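# Seat one blank on the fixture's two locating pins

## Task

Fit a single blank over both locating pins of the fixture so that it sits level on the support pads, and keep the second blank away from the fixture.

## Robot and tools

Robot: two UR-style arms. left_arm carries a two-finger gripper (up to 85 mm open). right_arm carries a magnet gripper: a round face 48 mm across with a rubber ring around a 31 mm metal centre. It attracts only steel or iron.

Frames: the scene frame has its origin on the table top, midway between the arms. +z points up, +x out over the table, and left_arm is on the +y side. Base positions in the scene frame: left_arm (+0.044, +0.386, +0.013) m; right_arm (+0.039, -0.389, +0.013) m. Both are turned only slightly about z. Every hand position, orientation, velocity and target an arm reports or receives is in that arm's own base frame. Offsets run along that base's axes, and rotations turn about the Hand target's position. Gripper fingers point along the gripper's +z and close along its y. The left end_effector_position is the point between the pads when they are shut. For right_arm it is the centre of the magnet face, and its +z points out of the face.

The command row: 16 numbers, each from -1 to 1, always covering both arms. In order: left dx, dy, dz, rx, ry, rz, gripper position, force_limit, speed; then right dx, dy, dz, rx, ry, rz, magnet. The six pose numbers are offsets, not poses. They count from the arm's Hand target as it stands when the action or move starts. A value of 1.0 means 0.6 m or 180 degrees. rx, ry, rz together make one rotation vector. All zeros asks for the current Hand target again. Gripper numbers and magnet are absolute settings, not offsets. To keep them unchanged, repeat the values last sent. A 0 is a real command: for magnet, 0 turns the tool off.

Gripper settings: position +1 is fully open, about -0.8 brings the pads together, and -1 closes until something blocks the fingers. force_limit and speed set grip strength and closing rate (about 20 mm/s at -1, 85 at 0, 150 at +1). Both start at +1. A grip has worked when object_status reads 2. The other codes: 0 moving, 1 blocked while opening, 3 reached the set position. position_measured is in counts: 3 is open, 230 is shut.

Magnet: 1 is on, 0 is off, and switching takes about 0.1 s. The setting persists between calls. magnet_out=1 means the magnet is engaged and magnet_back=1 means it is retracted. part_present=1 means steel is being pulled strongly. The face gives almost no force reading, and going about 1 mm past touch can overload the arm. Stop just short of contact; a light part will jump the last few millimetres.

Tools:
- execute_actions(actions, cameras): actions is a list of actions. Each action is a list of up to 15 rows, one row per 1/30 s step, and lasts 0.5 s. If an action has fewer rows, its last row is held. Every row in an action counts from that action's start pose. An empty list only returns state and images.
- move(target, speed, blend, stop_force, zero, blocking, cameras): runs a straight path to the offset row in target. target can also be a list of up to 15 rows, all counted from the same starting Hand targets. speed is in m/s, 0.002 to 3.6, default 0.25. blend is a corner radius in m. stop_force is in N, 3 to 120. It ends an arm's path when a push against its motion reaches that level; it does not work reliably while the hand is turning. zero (true by default) re-zeroes the force reading first. blocking=false returns after 0.5 s but cannot be combined with stop_force. The result adds a move: line giving the ending (done, off_target, moving, held, fault) and any limits (paced, held).
- wait(seconds 0 to 10), stop(), zero_wrist_force(arm), read_manual(section), finished_scene(scene 1 to 3).
- zoom_image(camera cam_left_wrist or cam_right_wrist, region [x0, y0, x1, y1] in pixels, at most 504x504). Both cameras are 896x504.

Results show, for each arm: joint positions and torques, end_effector_position (m), quat_wxyz, velocities (or "within noise"), Hand target, and Wrist force and Wrist torque in the end effector's own axes, plus the peak since the last reading. The gripper and magnet status are shown too. Hand targets are often not fully reached. If the hand settles short, send the remaining gap as a new offset. Each control step clips orientation to within 32 degrees of the current orientation.

Avoid the following. A net force of about 150 N or joint torque at its limit triggers a 10 s fault stop. Commanding even slightly past a firm contact can do this. Keep the two arms and wrists well apart. Do not sweep a hand close to its own base. Do not drop parts, release them while moving, strike anything hard, or squeeze a part that is still resting on something. Anything that leaves the table fails the task. Holding loads or stretching an arm out for long heats its motors; a MOTOR HOT line is the warning before a forced stop. The goal must still hold after the robot lets go.

Each tool is called after "Emit:" in YAML: its name, and indented under it one key for each argument.

## Session

Emit:
execute_actions:
  actions: []

Scene clock: 0.00 s.
left_arm: end_effector_position=(+0.3139, +0.5306, +0.1246) position_measured=3 object_status=3 end_effector_quat_wxyz=(-0.005, +0.903, -0.400, +0.159) | right_arm: end_effector_position=(+0.5281, -0.0226, +0.2145) magnet_out=0 magnet_back=1 part_present=0 end_effector_quat_wxyz=(+0.714, -0.583, -0.365, -0.130)
Joint positions: left_arm=[0.947 -1.194 1.72 -2.175 -1.881 -1.372] | right_arm=[-0.542 -0.853 1.328 -0.408 -0.922 -2.351]
Joint velocities: within noise
Joint torques (N m): no reading
Motor temperatures (°C): left_arm=[33 24 31 29 42 30] | right_arm=[38 36 33 47 37 45]
Wrist force (N): no reading
Wrist torque (N m): no reading
Wrist force, peak (N): no reading
Hand target: left_arm +0.3139, +0.5306, +0.1246; -0.005, +0.903, -0.400, +0.159 | right_arm +0.5281, -0.0226, +0.2145; +0.714, -0.583, -0.365, -0.130

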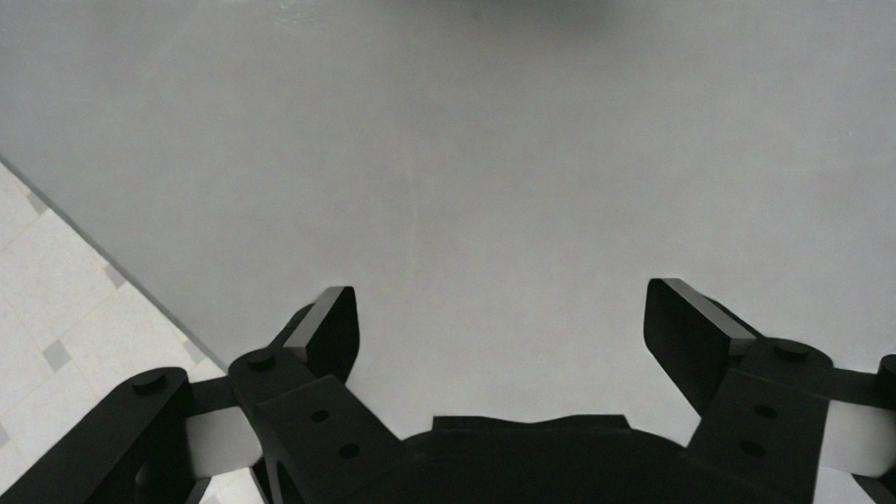

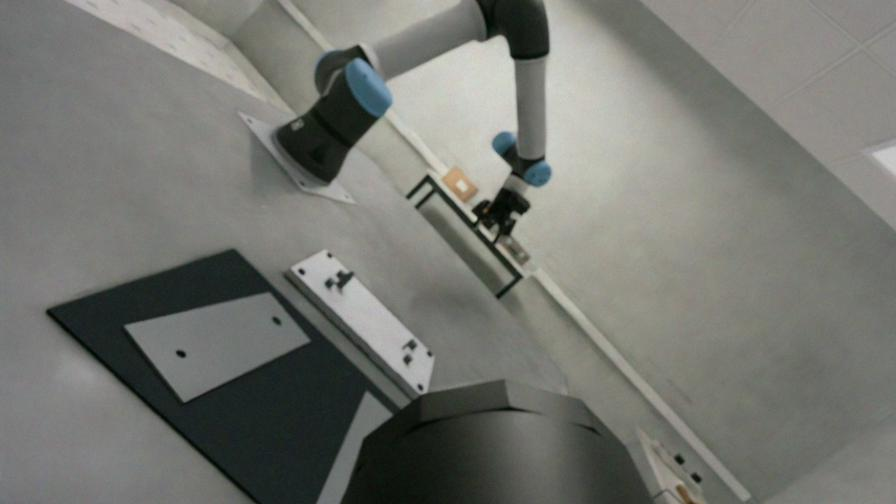

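Emit:
move:
  target: [0,0,0,0,0,0,1,1,1,-0.08,0.5,0.42,-0.48,-0.192,0,0]
  speed: 0.5

Scene clock: 2.77 s.
left_arm: end_effector_position=(+0.3139, +0.5306, +0.1246) position_measured=3 object_status=3 end_effector_quat_wxyz=(-0.005, +0.903, -0.400, +0.159) | right_arm: end_effector_position=(+0.4801, +0.2774, +0.4665) magnet_out=0 magnet_back=1 part_present=0 end_effector_quat_wxyz=(+0.000, +0.847, +0.531, +0.001)
Joint positions: left_arm=[0.947 -1.194 1.72 -2.175 -1.881 -1.372] | right_arm=[0.281 -1.442 1.236 -1.365 -1.57 -0.839]
Joint velocities: within noise
Joint torques (N m): left_arm=[2.66 -39.76 -22.23 -2.9 -0.23 0.62] | right_arm=[7.96 -20.96 -34.36 -1.13 -1.32 1.7]
Motor temperatures (°C): left_arm=[33 24 31 29 42 30] | right_arm=[38 36 33 47 37 45]
Wrist force (N): left_arm=[0.1 0.0 -0.3] | right_arm=[1.4 -1.0 -0.8]
Wrist torque (N m): left_arm=[0.01 -0.01 0.00] | right_arm=[0.04 -0.18 -0.19]
Wrist force, peak (N): left_arm=[0.2 0.1 -0.4] | right_arm=[2.2 -1.9 -1.1]
Hand target: left_arm +0.3139, +0.5306, +0.1246; -0.005, +0.903, -0.400, +0.159 | right_arm +0.4801, +0.2774, +0.4665; +0.000, +0.847, +0.531, +0.000
Off the commanded pose: left_arm 0.000 m, 0 deg | right_arm 0.000 m, 0 deg.
move: done

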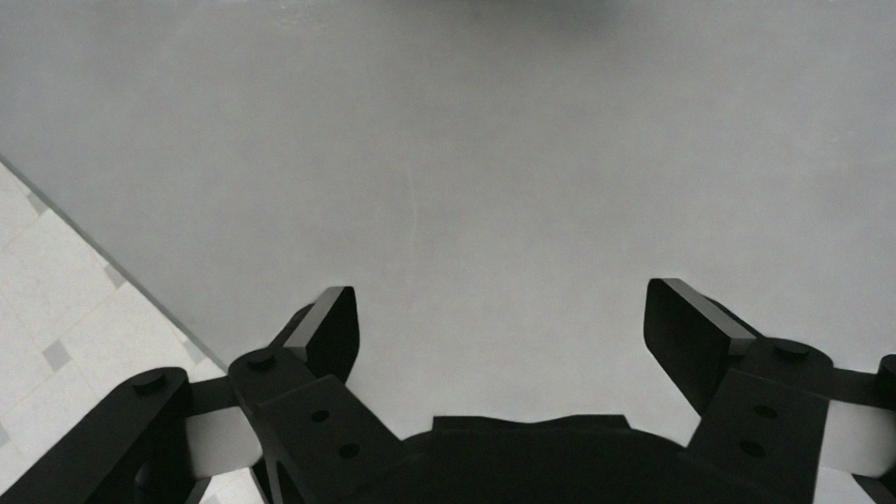

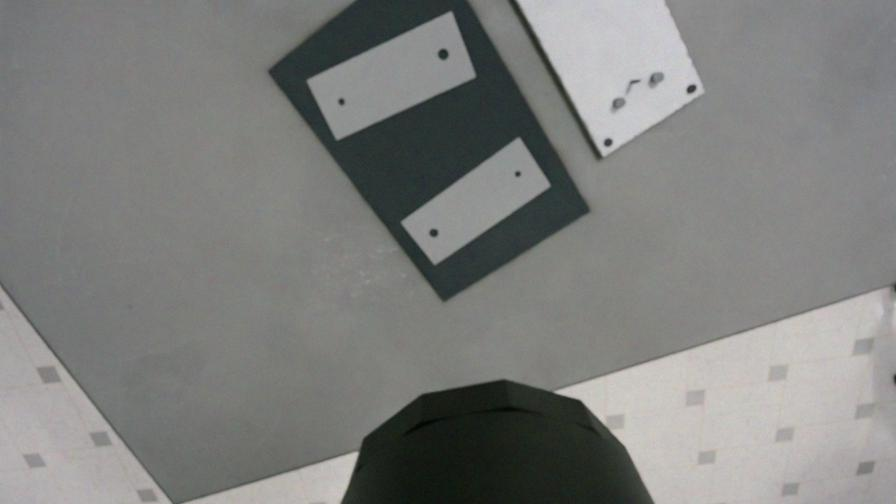

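Emit:
move:
  target: [0,0,0,0,0,0,1,1,1,-0.23,0.22,0,0,0,0,0]
  speed: 0.4
  cameras: ["cam_right_wrist"]

Emit:
zoom_image:
  camera: "cam_right_wrist"
  region: [250, 50, 750, 350]

Scene clock: 4.20 s.
left_arm: end_effector_position=(+0.3139, +0.5306, +0.1246) position_measured=3 object_status=3 end_effector_quat_wxyz=(-0.005, +0.903, -0.400, +0.159) | right_arm: end_effector_position=(+0.3422, +0.4093, +0.4665) magnet_out=0 magnet_back=1 part_present=0 end_effector_quat_wxyz=(+0.000, +0.847, +0.531, +0.000)
Joint positions: left_arm=[0.947 -1.194 1.72 -2.175 -1.881 -1.372] | right_arm=[0.622 -1.494 1.293 -1.371 -1.571 -0.498]
Joint velocities: within noise
Joint torques (N m): left_arm=[3 -39.77 -21.79 -2.88 -0.15 0.74] | right_arm=[7.28 -17.57 -33.52 -0.93 -1.38 1.7]
Motor temperatures (°C): left_arm=[33 24 31 29 42 30] | right_arm=[38 36 33 47 37 45]
Wrist force (N): left_arm=[0.1 0.2 -0.1] | right_arm=[1.7 -0.5 -0.2]
Wrist torque (N m): left_arm=[0.03 -0.01 0.00] | right_arm=[0.07 -0.16 -0.22]
Wrist force, peak (N): left_arm=[0.0 0.3 -0.3] | right_arm=[2.3 -2.9 -0.1]
Hand target: left_arm +0.3139, +0.5306, +0.1246; -0.005, +0.903, -0.400, +0.159 | right_arm +0.3421, +0.4094, +0.4665; +0.000, +0.847, +0.531, +0.000
Off the commanded pose: left_arm 0.000 m, 0 deg | right_arm 0.000 m, 0 deg.
move: done
Images, in order (width x height): cam_right_wrist 896x504.

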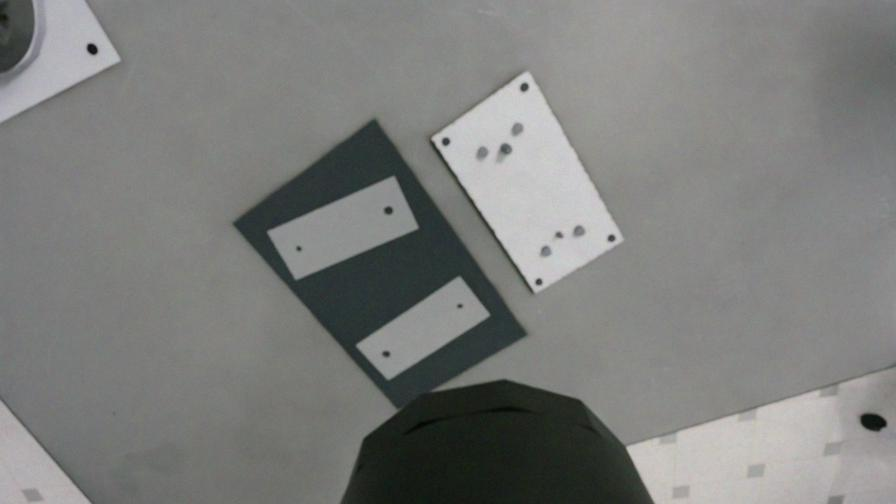

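Scaled by 1.008 from the camera's 896x504 image, which has a finer 1280x720 frame.

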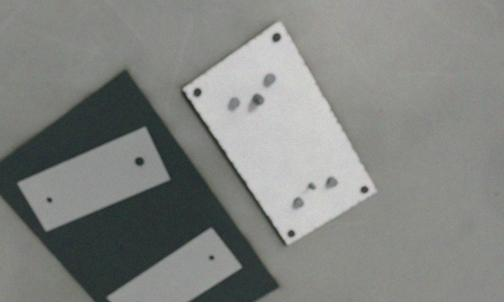

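Emit:
move:
  target: [0,0,0,0,0,0,1,1,1,0,-0.1,-0.1,0,0,0.131,0]
  speed: 0.4
  cameras: ["cam_right_wrist"]

Scene clock: 6.40 s.
left_arm: end_effector_position=(+0.3139, +0.5306, +0.1246) position_measured=3 object_status=3 end_effector_quat_wxyz=(-0.005, +0.903, -0.400, +0.159) | right_arm: end_effector_position=(+0.3421, +0.3495, +0.4065) magnet_out=0 magnet_back=1 part_present=0 end_effector_quat_wxyz=(+0.000, +0.721, +0.693, +0.000)
Joint positions: left_arm=[0.947 -1.194 1.72 -2.175 -1.881 -1.372] | right_arm=[0.52 -1.62 1.576 -1.527 -1.571 -1.012]
Joint velocities: within noise
Joint torques (N m): left_arm=[2.79 -38.27 -19.49 -2.57 0.17 0.9] | right_arm=[-8.41 -30.07 -15.53 -4.67 1.3 -1.98]
Motor temperatures (°C): left_arm=[33 24 31 29 42 30] | right_arm=[38 36 33 47 37 45]
Wrist force (N): left_arm=[-0.1 0.2 -0.2] | right_arm=[2.0 -0.6 -0.2]
Wrist torque (N m): left_arm=[0.04 0.01 0.00] | right_arm=[0.08 -0.23 -0.20]
Wrist force, peak (N): left_arm=[0.1 -0.1 -0.4] | right_arm=[2.3 -1.1 -0.8]
Hand target: left_arm +0.3139, +0.5306, +0.1246; -0.005, +0.903, -0.400, +0.159 | right_arm +0.3421, +0.3494, +0.4065; +0.000, +0.721, +0.693, +0.000
Off the commanded pose: left_arm 0.000 m, 0 deg | right_arm 0.000 m, 0 deg.
move: done
Images, in order (width x height): cam_right_wrist 896x504.

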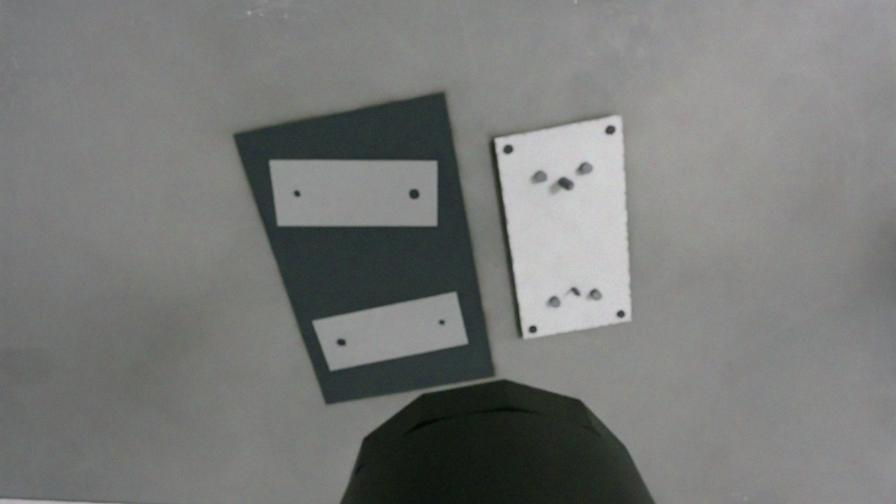

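Emit:
move:
  target: [0,0,0,0,0,0,1,1,1,0,-0.057,-0.26,0,0,0,0]
  speed: 0.4
  cameras: ["cam_right_wrist"]

Emit:
move:
  target: [0,0,0,0,0,0,1,1,1,0,-0.19,0,0,0,0,0]
  speed: 0.4
  cameras: ["cam_right_wrist"]

Emit:
move:
  target: [0,0,0,0,0,0,1,1,1,0,0.43,0,0,0,0,0]
  speed: 0.4
  cameras: ["cam_right_wrist"]

Emit:
move:
  target: [0,0,0,0,0,0,1,1,1,0.166,0,0,0,0,0,0]
  speed: 0.4
  cameras: ["cam_right_wrist"]

Scene clock: 8.07 s.
left_arm: end_effector_position=(+0.3139, +0.5306, +0.1246) position_measured=3 object_status=3 end_effector_quat_wxyz=(-0.005, +0.903, -0.400, +0.159) | right_arm: end_effector_position=(+0.3421, +0.3153, +0.2506) magnet_out=0 magnet_back=1 part_present=0 end_effector_quat_wxyz=(+0.000, +0.721, +0.693, +0.000)
Joint positions: left_arm=[0.947 -1.194 1.72 -2.175 -1.881 -1.372] | right_arm=[0.454 -1.621 1.981 -1.932 -1.571 -1.078]
Joint velocities: within noise
Joint torques (N m): left_arm=[5.94 -37.51 -19.84 -2.4 0.27 1.09] | right_arm=[-8.06 -13.33 -13.85 -4.64 1.52 -1.89]
Motor temperatures (°C): left_arm=[33 24 31 29 42 30] | right_arm=[38 36 33 47 37 45]
Wrist force (N): left_arm=[0.1 0.2 -0.4] | right_arm=[1.6 -0.5 -0.4]
Wrist torque (N m): left_arm=[0.03 -0.02 0.00] | right_arm=[0.12 -0.22 -0.21]
Wrist force, peak (N): left_arm=[0.2 0.1 -0.4] | right_arm=[2.6 -0.6 -2.1]
Hand target: left_arm +0.3139, +0.5306, +0.1246; -0.005, +0.903, -0.400, +0.159 | right_arm +0.3421, +0.3152, +0.2505; +0.000, +0.721, +0.693, +0.000
Off the commanded pose: left_arm 0.000 m, 0 deg | right_arm 0.000 m, 0 deg.
move: done
Images, in order (width x height): cam_right_wrist 896x504.

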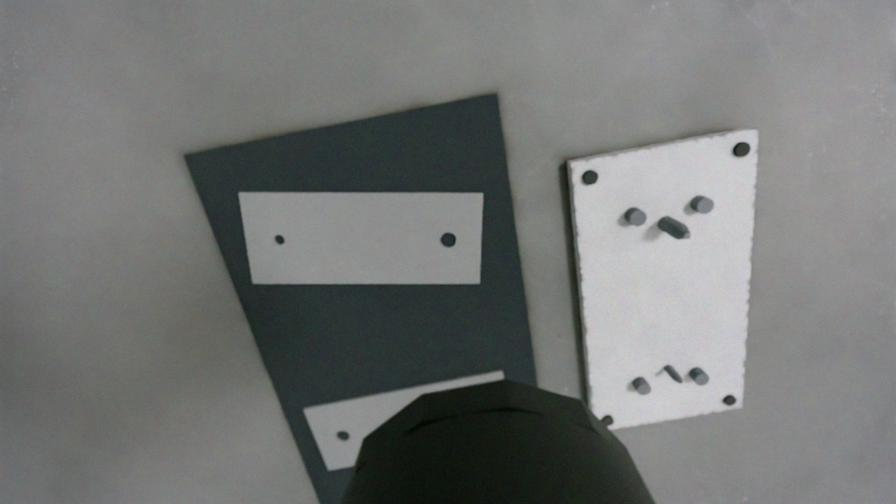

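Scene clock: 9.23 s.
left_arm: end_effector_position=(+0.3139, +0.5306, +0.1246) position_measured=3 object_status=3 end_effector_quat_wxyz=(-0.005, +0.903, -0.400, +0.159) | right_arm: end_effector_position=(+0.3421, +0.2013, +0.2505) magnet_out=0 magnet_back=1 part_present=0 end_effector_quat_wxyz=(+0.000, +0.721, +0.693, +0.000)
Joint positions: left_arm=[0.947 -1.194 1.72 -2.175 -1.881 -1.372] | right_arm=[0.189 -1.8 2.132 -1.904 -1.57 -1.343]
Joint velocities: within noise
Joint torques (N m): left_arm=[5.11 -37.3 -18.28 -2.19 0.25 1.05] | right_arm=[-8.92 -20.74 -14.34 -1.01 1.29 -1.99]
Motor temperatures (°C): left_arm=[33 24 31 29 42 30] | right_arm=[38 36 33 47 37 45]
Wrist force (N): left_arm=[-0.1 0.2 -0.2] | right_arm=[1.7 -1.0 -0.7]
Wrist torque (N m): left_arm=[0.03 0.01 0.00] | right_arm=[0.04 -0.19 -0.28]
Wrist force, peak (N): left_arm=[0.1 -0.1 -0.4] | right_arm=[3.4 -0.7 -0.5]
Hand target: left_arm +0.3139, +0.5306, +0.1246; -0.005, +0.903, -0.400, +0.159 | right_arm +0.3421, +0.2012, +0.2505; +0.000, +0.721, +0.693, +0.000
Off the commanded pose: left_arm 0.000 m, 0 deg | right_arm 0.000 m, 0 deg.
move: done
Images, in order (width x height): cam_right_wrist 896x504.

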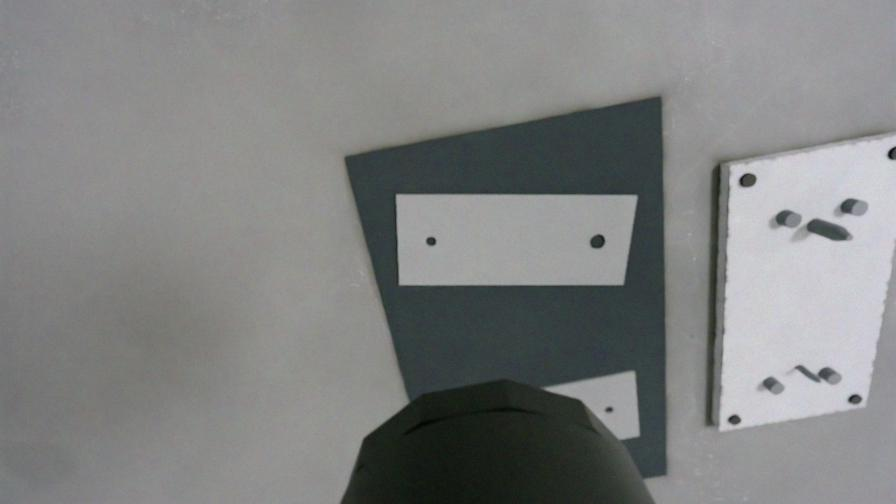

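Scene clock: 10.73 s.
left_arm: end_effector_position=(+0.3139, +0.5306, +0.1246) position_measured=3 object_status=3 end_effector_quat_wxyz=(-0.005, +0.903, -0.400, +0.159) | right_arm: end_effector_position=(+0.3421, +0.4592, +0.2505) magnet_out=0 magnet_back=1 part_present=0 end_effector_quat_wxyz=(+0.000, +0.721, +0.693, +0.000)
Joint positions: left_arm=[0.947 -1.194 1.72 -2.175 -1.881 -1.372] | right_arm=[0.695 -1.365 1.703 -1.91 -1.571 -0.836]
Joint velocities: within noise
Joint torques (N m): left_arm=[7.06 -37.85 -19.07 -1.86 0.55 1.75] | right_arm=[8.15 -24.81 -34.08 -0.88 -1.35 1.69]
Motor temperatures (°C): left_arm=[33 24 31 29 42 30] | right_arm=[38 36 33 47 37 45]
Wrist force (N): left_arm=[0.1 0.0 -0.2] | right_arm=[1.9 -1.0 -0.3]
Wrist torque (N m): left_arm=[0.00 -0.01 0.00] | right_arm=[0.08 -0.21 -0.19]
Wrist force, peak (N): left_arm=[0.4 0.1 -0.2] | right_arm=[3.5 -1.5 -0.4]
Hand target: left_arm +0.3139, +0.5306, +0.1246; -0.005, +0.903, -0.400, +0.159 | right_arm +0.3421, +0.4592, +0.2505; +0.000, +0.721, +0.693, +0.000
Off the commanded pose: left_arm 0.000 m, 0 deg | right_arm 0.000 m, 0 deg.
move: done
Images, in order (width x height): cam_right_wrist 896x504.

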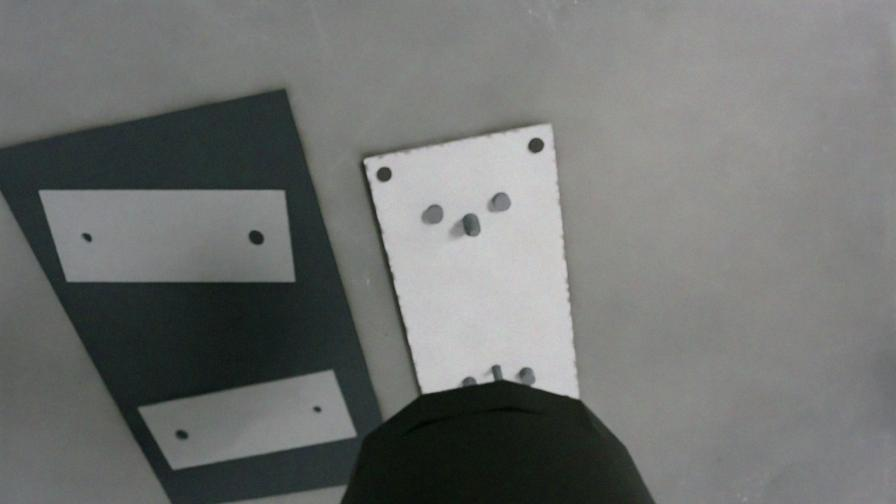

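Scene clock: 11.83 s.
left_arm: end_effector_position=(+0.3139, +0.5306, +0.1246) position_measured=3 object_status=3 end_effector_quat_wxyz=(-0.005, +0.903, -0.400, +0.159) | right_arm: end_effector_position=(+0.4416, +0.4592, +0.2505) magnet_out=0 magnet_back=1 part_present=0 end_effector_quat_wxyz=(+0.000, +0.721, +0.693, +0.000)
Joint positions: left_arm=[0.947 -1.194 1.72 -2.175 -1.881 -1.372] | right_arm=[0.594 -1.216 1.508 -1.863 -1.571 -0.938]
Joint velocities: within noise
Joint torques (N m): left_arm=[7.18 -37.24 -17.12 -1.95 0.47 1.54] | right_arm=[-8.09 -30.02 -33.98 -1.16 1.24 -2.25]
Motor temperatures (°C): left_arm=[33 24 31 29 42 30] | right_arm=[38 36 33 47 37 45]
Wrist force (N): left_arm=[0.3 0.0 -0.2] | right_arm=[1.6 -0.4 -0.5]
Wrist torque (N m): left_arm=[0.00 -0.04 0.00] | right_arm=[0.10 -0.19 -0.20]
Wrist force, peak (N): left_arm=[0.3 0.2 -0.3] | right_arm=[1.5 -3.0 -0.4]
Hand target: left_arm +0.3139, +0.5306, +0.1246; -0.005, +0.903, -0.400, +0.159 | right_arm +0.4417, +0.4592, +0.2505; +0.000, +0.721, +0.693, +0.000
Off the commanded pose: left_arm 0.000 m, 0 deg | right_arm 0.000 m, 0 deg.
move: done
Images, in order (width x height): cam_right_wrist 896x504.

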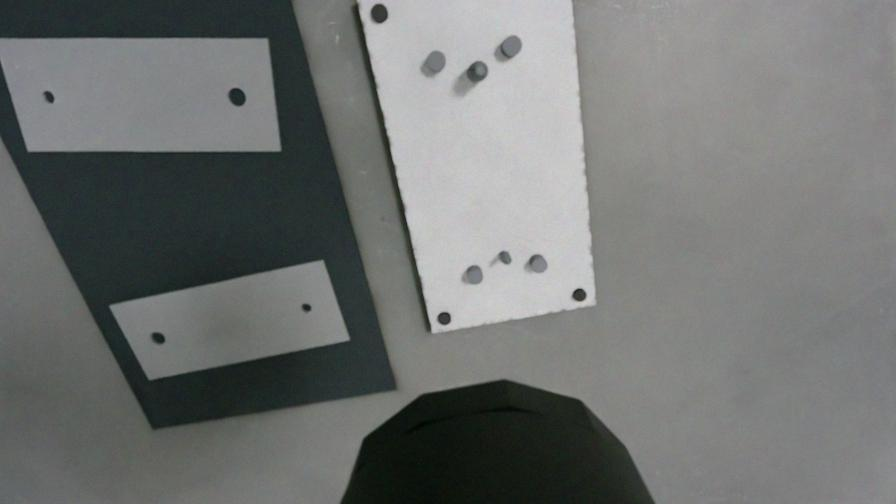

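Emit:
move:
  target: [0,0,0,0,0,0,1,1,1,0.035,0.037,0,0,0,0,0]
  speed: 0.4
  cameras: ["cam_right_wrist"]

Emit:
zoom_image:
  camera: "cam_right_wrist"
  region: [420, 180, 540, 270]

Emit:
move:
  target: [0,0,0,0,0,0,1,1,1,0.049,-0.206,0,0,0,0,0]
  speed: 0.4
  cameras: ["cam_right_wrist"]

Emit:
zoom_image:
  camera: "cam_right_wrist"
  region: [360, 180, 540, 315]

Emit:
move:
  target: [0,0,0,0,0,0,1,1,1,0.033,-0.19,0,0,0,0,0]
  speed: 0.4
  cameras: ["cam_right_wrist"]

Emit:
zoom_image:
  camera: "cam_right_wrist"
  region: [360, 180, 540, 315]

Emit:
move:
  target: [0,0,0,0,0,0,1,1,1,-0.283,0.359,0,0,0,0,0]
  speed: 0.4
  cameras: ["cam_right_wrist"]

Emit:
zoom_image:
  camera: "cam_right_wrist"
  region: [420, 180, 540, 270]

Scene clock: 13.50 s.
left_arm: end_effector_position=(+0.3139, +0.5306, +0.1246) position_measured=3 object_status=3 end_effector_quat_wxyz=(-0.005, +0.903, -0.400, +0.159) | right_arm: end_effector_position=(+0.4627, +0.4814, +0.2505) magnet_out=0 magnet_back=1 part_present=0 end_effector_quat_wxyz=(+0.000, +0.721, +0.693, +0.000) end_effector_velocity=(+0.001, +0.001, +0.001) end_effector_angular_velocity=(+0.000, -0.003, -0.002)
Joint positions: left_arm=[0.947 -1.194 1.72 -2.175 -1.881 -1.372] | right_arm=[0.604 -1.145 1.406 -1.832 -1.571 -0.928]
Joint velocities: left_arm=[within noise] | right_arm=[0 0.002 -0.005 0.001 -0.002 0.002]
Joint torques (N m): left_arm=[6.01 -37.03 -16.7 -1.95 0.44 1.28] | right_arm=[8.03 -32.59 -33.17 -1.04 -1.24 1.65]
Motor temperatures (°C): left_arm=[33 24 31 29 42 30] | right_arm=[38 36 33 47 37 45]
Wrist force (N): left_arm=[0.2 0.2 -0.3] | right_arm=[1.4 -0.9 -0.5]
Wrist torque (N m): left_arm=[0.04 -0.03 0.00] | right_arm=[0.06 -0.17 -0.22]
Wrist force, peak (N): left_arm=[0.1 0.3 -0.5] | right_arm=[1.6 -0.9 -0.5]
Hand target: left_arm +0.3139, +0.5306, +0.1246; -0.005, +0.903, -0.400, +0.159 | right_arm +0.4627, +0.4814, +0.2505; +0.000, +0.721, +0.693, +0.000
Off the commanded pose: left_arm 0.000 m, 0 deg | right_arm 0.000 m, 0 deg.
move: done
Images, in order (width x height): cam_right_wrist 896x504.

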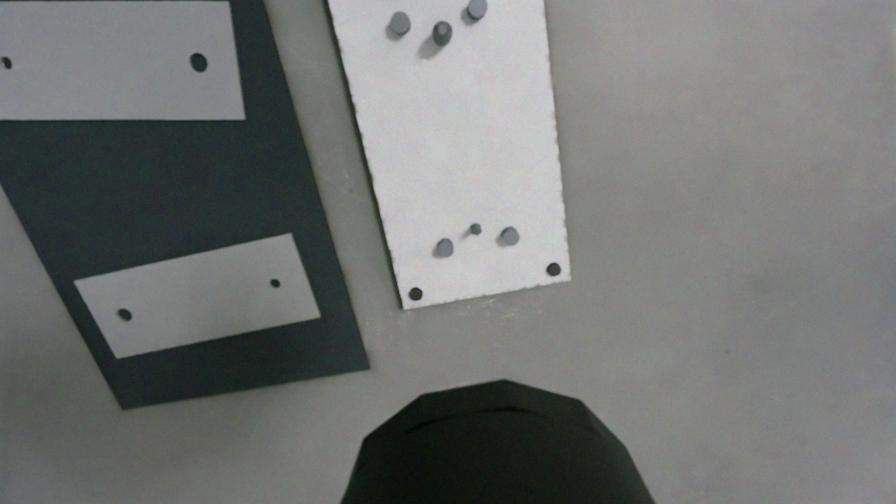

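Scaled by 4.200 from the camera's 896x504 image, which has a finer 1280x720 frame.

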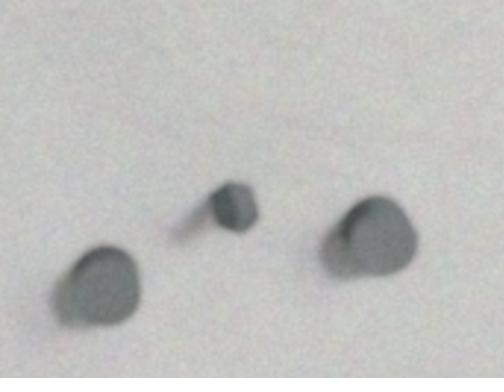

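Scene clock: 14.60 s.
left_arm: end_effector_position=(+0.3139, +0.5306, +0.1246) position_measured=3 object_status=3 end_effector_quat_wxyz=(-0.005, +0.903, -0.400, +0.159) | right_arm: end_effector_position=(+0.4921, +0.3580, +0.2505) magnet_out=0 magnet_back=1 part_present=0 end_effector_quat_wxyz=(+0.000, +0.721, +0.693, +0.000)
Joint positions: left_arm=[0.947 -1.194 1.72 -2.175 -1.881 -1.372] | right_arm=[0.408 -1.282 1.597 -1.886 -1.571 -1.124]
Joint velocities: within noise
Joint torques (N m): left_arm=[7.76 -35.88 -16.62 -1.65 0.35 1.48] | right_arm=[-8.97 -42.69 -14.94 -4.71 1.39 -1.82]
Motor temperatures (°C): left_arm=[33 24 31 29 42 30] | right_arm=[38 36 33 47 37 45]
Wrist force (N): left_arm=[0.2 0.1 -0.4] | right_arm=[1.7 -0.8 -0.5]
Wrist torque (N m): left_arm=[0.02 -0.03 0.00] | right_arm=[0.04 -0.21 -0.20]
Wrist force, peak (N): left_arm=[0.2 0.1 -0.4] | right_arm=[3.1 -1.1 -0.3]
Hand target: left_arm +0.3139, +0.5306, +0.1246; -0.005, +0.903, -0.400, +0.159 | right_arm +0.4921, +0.3578, +0.2505; +0.000, +0.721, +0.693, +0.000
Off the commanded pose: left_arm 0.000 m, 0 deg | right_arm 0.000 m, 0 deg.
move: done
Images, in order (width x height): cam_right_wrist 896x504.

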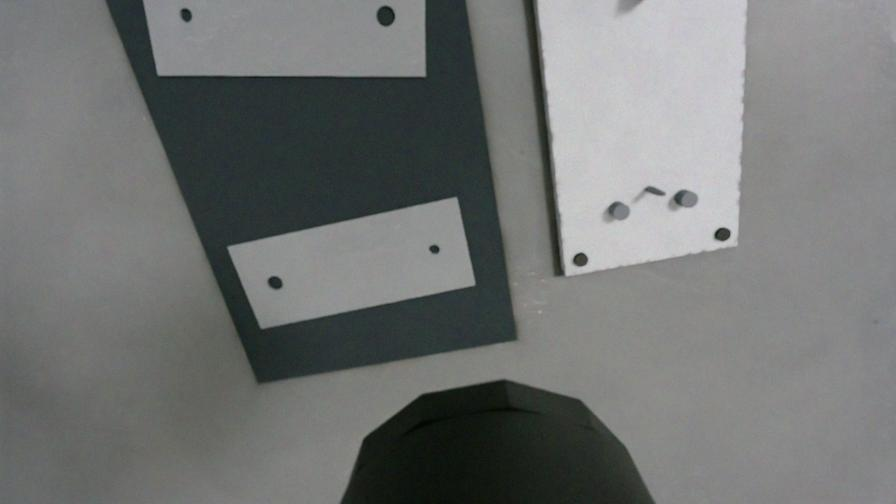

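Scaled by 2.800 from the camera's 896x504 image, which has a finer 1280x720 frame.

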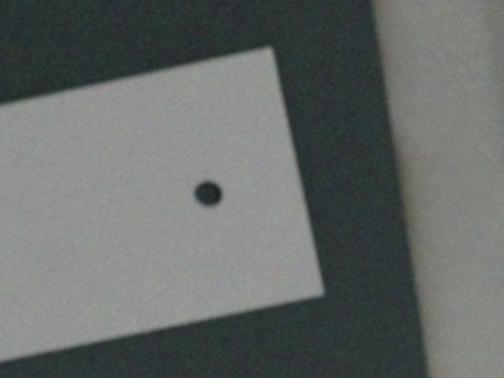

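Scene clock: 15.67 s.
left_arm: end_effector_position=(+0.3139, +0.5306, +0.1246) position_measured=3 object_status=3 end_effector_quat_wxyz=(-0.005, +0.903, -0.400, +0.159) | right_arm: end_effector_position=(+0.5119, +0.2440, +0.2505) magnet_out=0 magnet_back=1 part_present=0 end_effector_quat_wxyz=(+0.000, +0.721, +0.693, +0.000)
Joint positions: left_arm=[0.947 -1.194 1.72 -2.175 -1.881 -1.372] | right_arm=[0.207 -1.377 1.718 -1.912 -1.57 -1.324]
Joint velocities: within noise
Joint torques (N m): left_arm=[9.71 -34.66 -17.31 -1.57 0.37 1.42] | right_arm=[-8.24 -38.34 -14.74 -4.56 1.41 -2.31]
Motor temperatures (°C): left_arm=[33 24 31 29 42 30] | right_arm=[38 36 33 47 37 45]
Wrist force (N): left_arm=[0.2 0.2 -0.3] | right_arm=[1.8 -0.8 -0.4]
Wrist torque (N m): left_arm=[0.03 -0.02 0.00] | right_arm=[0.08 -0.21 -0.25]
Wrist force, peak (N): left_arm=[0.1 0.1 -0.4] | right_arm=[3.4 -1.1 -0.8]
Hand target: left_arm +0.3139, +0.5306, +0.1246; -0.005, +0.903, -0.400, +0.159 | right_arm +0.5119, +0.2438, +0.2505; +0.000, +0.721, +0.693, +0.000
Off the commanded pose: left_arm 0.000 m, 0 deg | right_arm 0.000 m, 0 deg.
move: done
Images, in order (width x height): cam_right_wrist 896x504.

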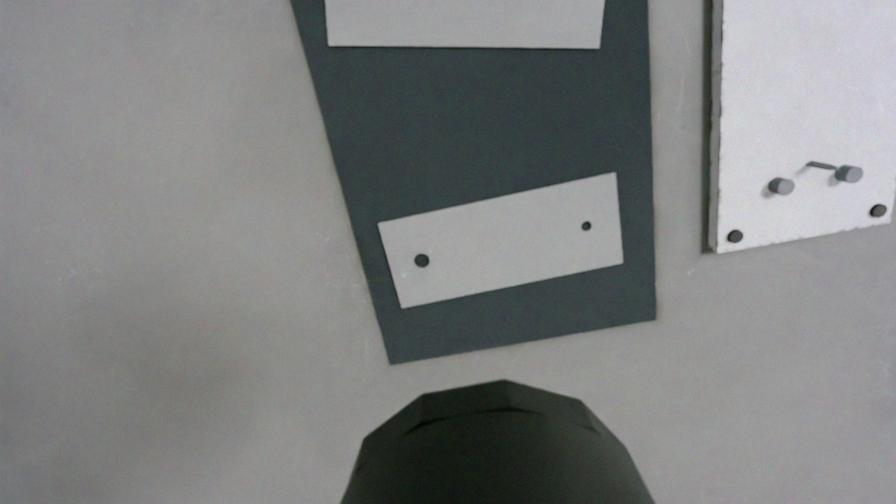

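Scaled by 2.800 from the camera's 896x504 image, which has a finer 1280x720 frame.

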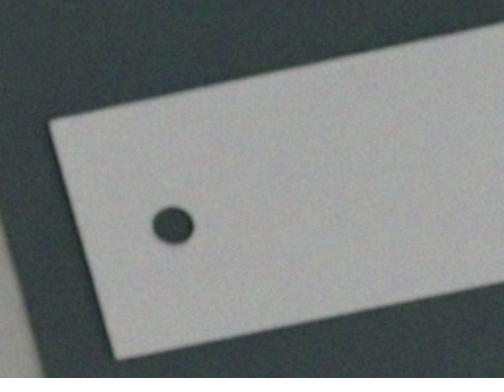

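Scene clock: 17.13 s.
left_arm: end_effector_position=(+0.3139, +0.5306, +0.1246) position_measured=3 object_status=3 end_effector_quat_wxyz=(-0.005, +0.903, -0.400, +0.159) | right_arm: end_effector_position=(+0.3422, +0.4591, +0.2505) magnet_out=0 magnet_back=1 part_present=0 end_effector_quat_wxyz=(+0.000, +0.721, +0.693, +0.000)
Joint positions: left_arm=[0.947 -1.194 1.72 -2.175 -1.881 -1.372] | right_arm=[0.695 -1.365 1.703 -1.91 -1.571 -0.836]
Joint velocities: within noise
Joint torques (N m): left_arm=[8.36 -33.9 -17.21 -1.5 0.57 1.36] | right_arm=[8.01 -23.67 -33.87 -0.98 -1.34 1.65]
Motor temperatures (°C): left_arm=[33 24 31 29 42 30] | right_arm=[38 36 33 47 37 44]
Wrist force (N): left_arm=[0.0 0.0 -0.3] | right_arm=[1.7 -1.3 -0.5]
Wrist torque (N m): left_arm=[0.00 -0.01 0.00] | right_arm=[0.06 -0.19 -0.19]
Wrist force, peak (N): left_arm=[0.2 0.2 -0.3] | right_arm=[3.3 -2.6 -0.4]
Hand target: left_arm +0.3139, +0.5306, +0.1246; -0.005, +0.903, -0.400, +0.159 | right_arm +0.3421, +0.4592, +0.2505; +0.000, +0.721, +0.693, +0.000
Off the commanded pose: left_arm 0.000 m, 0 deg | right_arm 0.000 m, 0 deg.
move: done
Images, in order (width x height): cam_right_wrist 896x504.

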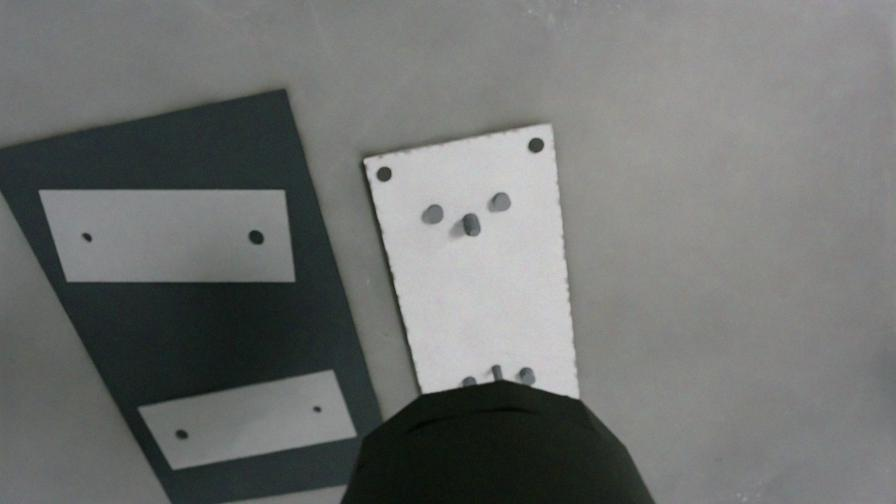

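Scaled by 4.200 from the camera's 896x504 image, which has a finer 1280x720 frame.

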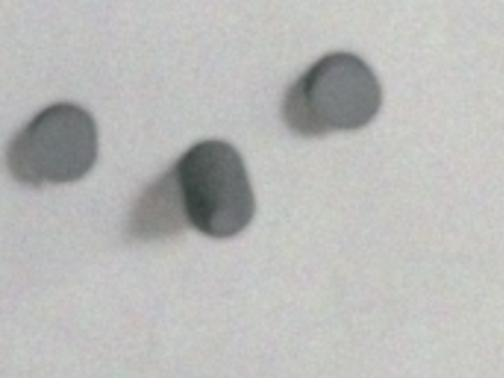

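Emit:
move:
  target: [0,0,0,0,0,0,1,1,1,0.16,0.035,0,0,0,0,0]
  speed: 0.4
  cameras: ["cam_right_wrist"]

Emit:
zoom_image:
  camera: "cam_right_wrist"
  region: [390, 10, 510, 100]

Emit:
move:
  target: [0,0,0,0,0,0,1,1,1,0,0,0.3,0,0,0,0]
  speed: 0.4
  cameras: ["cam_right_wrist"]

Emit:
zoom_image:
  camera: "cam_right_wrist"
  region: [390, 10, 510, 100]

Scene clock: 18.80 s.
left_arm: end_effector_position=(+0.3139, +0.5306, +0.1246) position_measured=3 object_status=3 end_effector_quat_wxyz=(-0.005, +0.903, -0.400, +0.159) | right_arm: end_effector_position=(+0.4381, +0.4802, +0.2505) magnet_out=0 magnet_back=1 part_present=0 end_effector_quat_wxyz=(+0.000, +0.721, +0.693, +0.000)
Joint positions: left_arm=[0.947 -1.194 1.72 -2.175 -1.881 -1.372] | right_arm=[0.625 -1.187 1.466 -1.851 -1.571 -0.907]
Joint velocities: within noise
Joint torques (N m): left_arm=[10.02 -33.35 -16.42 -1.64 0.33 1.43] | right_arm=[-8.79 -30.22 -34.07 -0.92 -0.26 -2]
Motor temperatures (°C): left_arm=[33 24 31 29 42 30] | right_arm=[38 36 33 47 37 44]
Wrist force (N): left_arm=[-0.1 0.0 -0.2] | right_arm=[1.2 -0.6 -0.3]
Wrist torque (N m): left_arm=[-0.01 0.01 0.00] | right_arm=[0.12 -0.17 -0.22]
Wrist force, peak (N): left_arm=[0.0 -0.1 -0.4] | right_arm=[1.2 -2.6 -0.6]
Hand target: left_arm +0.3139, +0.5306, +0.1246; -0.005, +0.903, -0.400, +0.159 | right_arm +0.4381, +0.4802, +0.2505; +0.000, +0.721, +0.693, +0.000
Off the commanded pose: left_arm 0.000 m, 0 deg | right_arm 0.000 m, 0 deg.
move: done
Images, in order (width x height): cam_right_wrist 896x504.

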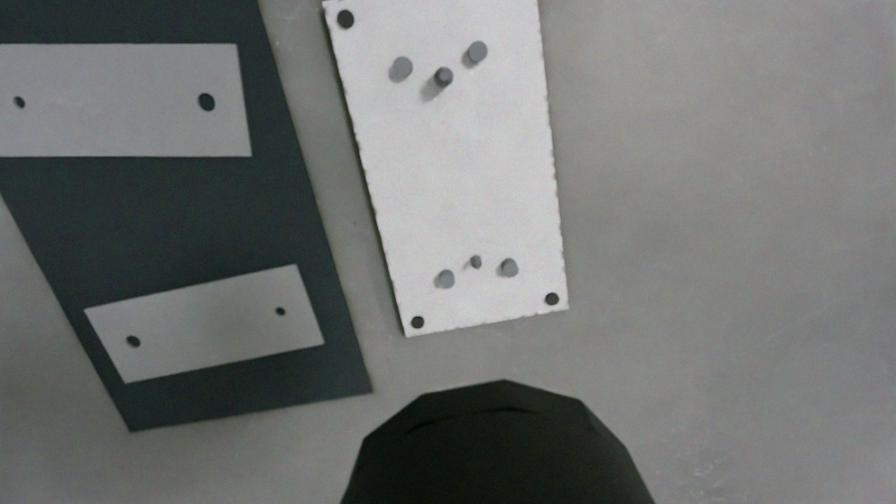

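Scaled by 4.200 from the camera's 896x504 image, which has a finer 1280x720 frame.

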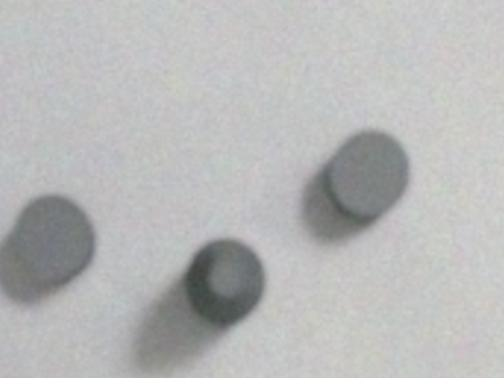

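Scene clock: 20.13 s.
left_arm: end_effector_position=(+0.3139, +0.5306, +0.1246) position_measured=3 object_status=3 end_effector_quat_wxyz=(-0.005, +0.903, -0.400, +0.159) | right_arm: end_effector_position=(+0.4381, +0.4802, +0.4304) magnet_out=0 magnet_back=1 part_present=0 end_effector_quat_wxyz=(+0.000, +0.721, +0.693, +0.000)
Joint positions: left_arm=[0.947 -1.194 1.72 -2.175 -1.881 -1.372] | right_arm=[0.625 -1.21 1.034 -1.397 -1.571 -0.907]
Joint velocities: within noise
Joint torques (N m): left_arm=[10.71 -33.11 -18.71 -1.47 0.49 1.48] | right_arm=[7.09 -31 -34.41 -0.93 -1.23 1.69]
Motor temperatures (°C): left_arm=[33 24 31 29 42 30] | right_arm=[38 36 33 47 37 44]
Wrist force (N): left_arm=[0.1 0.1 -0.2] | right_arm=[1.6 -0.8 -0.3]
Wrist torque (N m): left_arm=[0.02 -0.01 0.00] | right_arm=[0.06 -0.19 -0.20]
Wrist force, peak (N): left_arm=[0.0 0.1 -0.5] | right_arm=[1.5 -0.9 -2.6]
Hand target: left_arm +0.3139, +0.5306, +0.1246; -0.005, +0.903, -0.400, +0.159 | right_arm +0.4381, +0.4802, +0.4305; +0.000, +0.721, +0.693, +0.000
Off the commanded pose: left_arm 0.000 m, 0 deg | right_arm 0.000 m, 0 deg.
move: done
Images, in order (width x height): cam_right_wrist 896x504.

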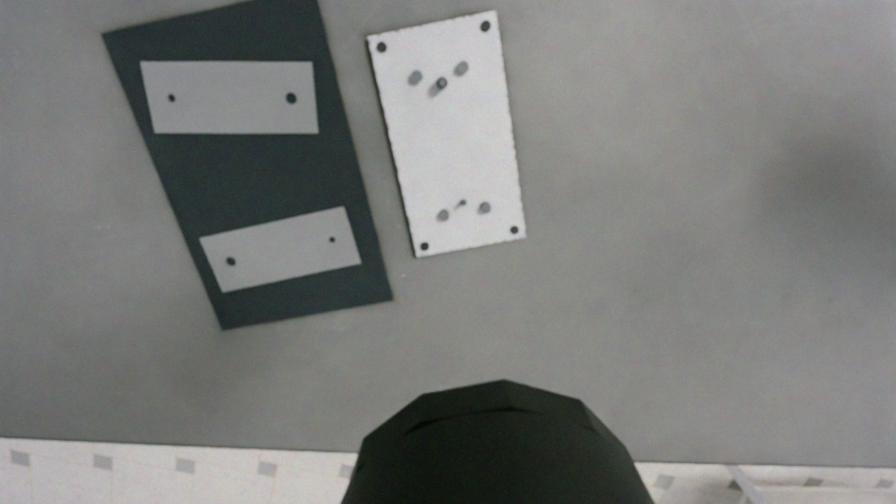

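Scaled by 4.200 from the camera's 896x504 image, which has a finer 1280x720 frame.

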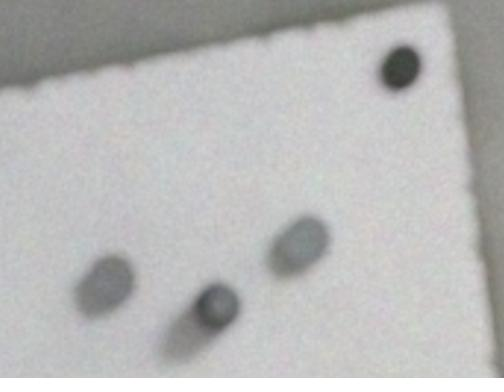

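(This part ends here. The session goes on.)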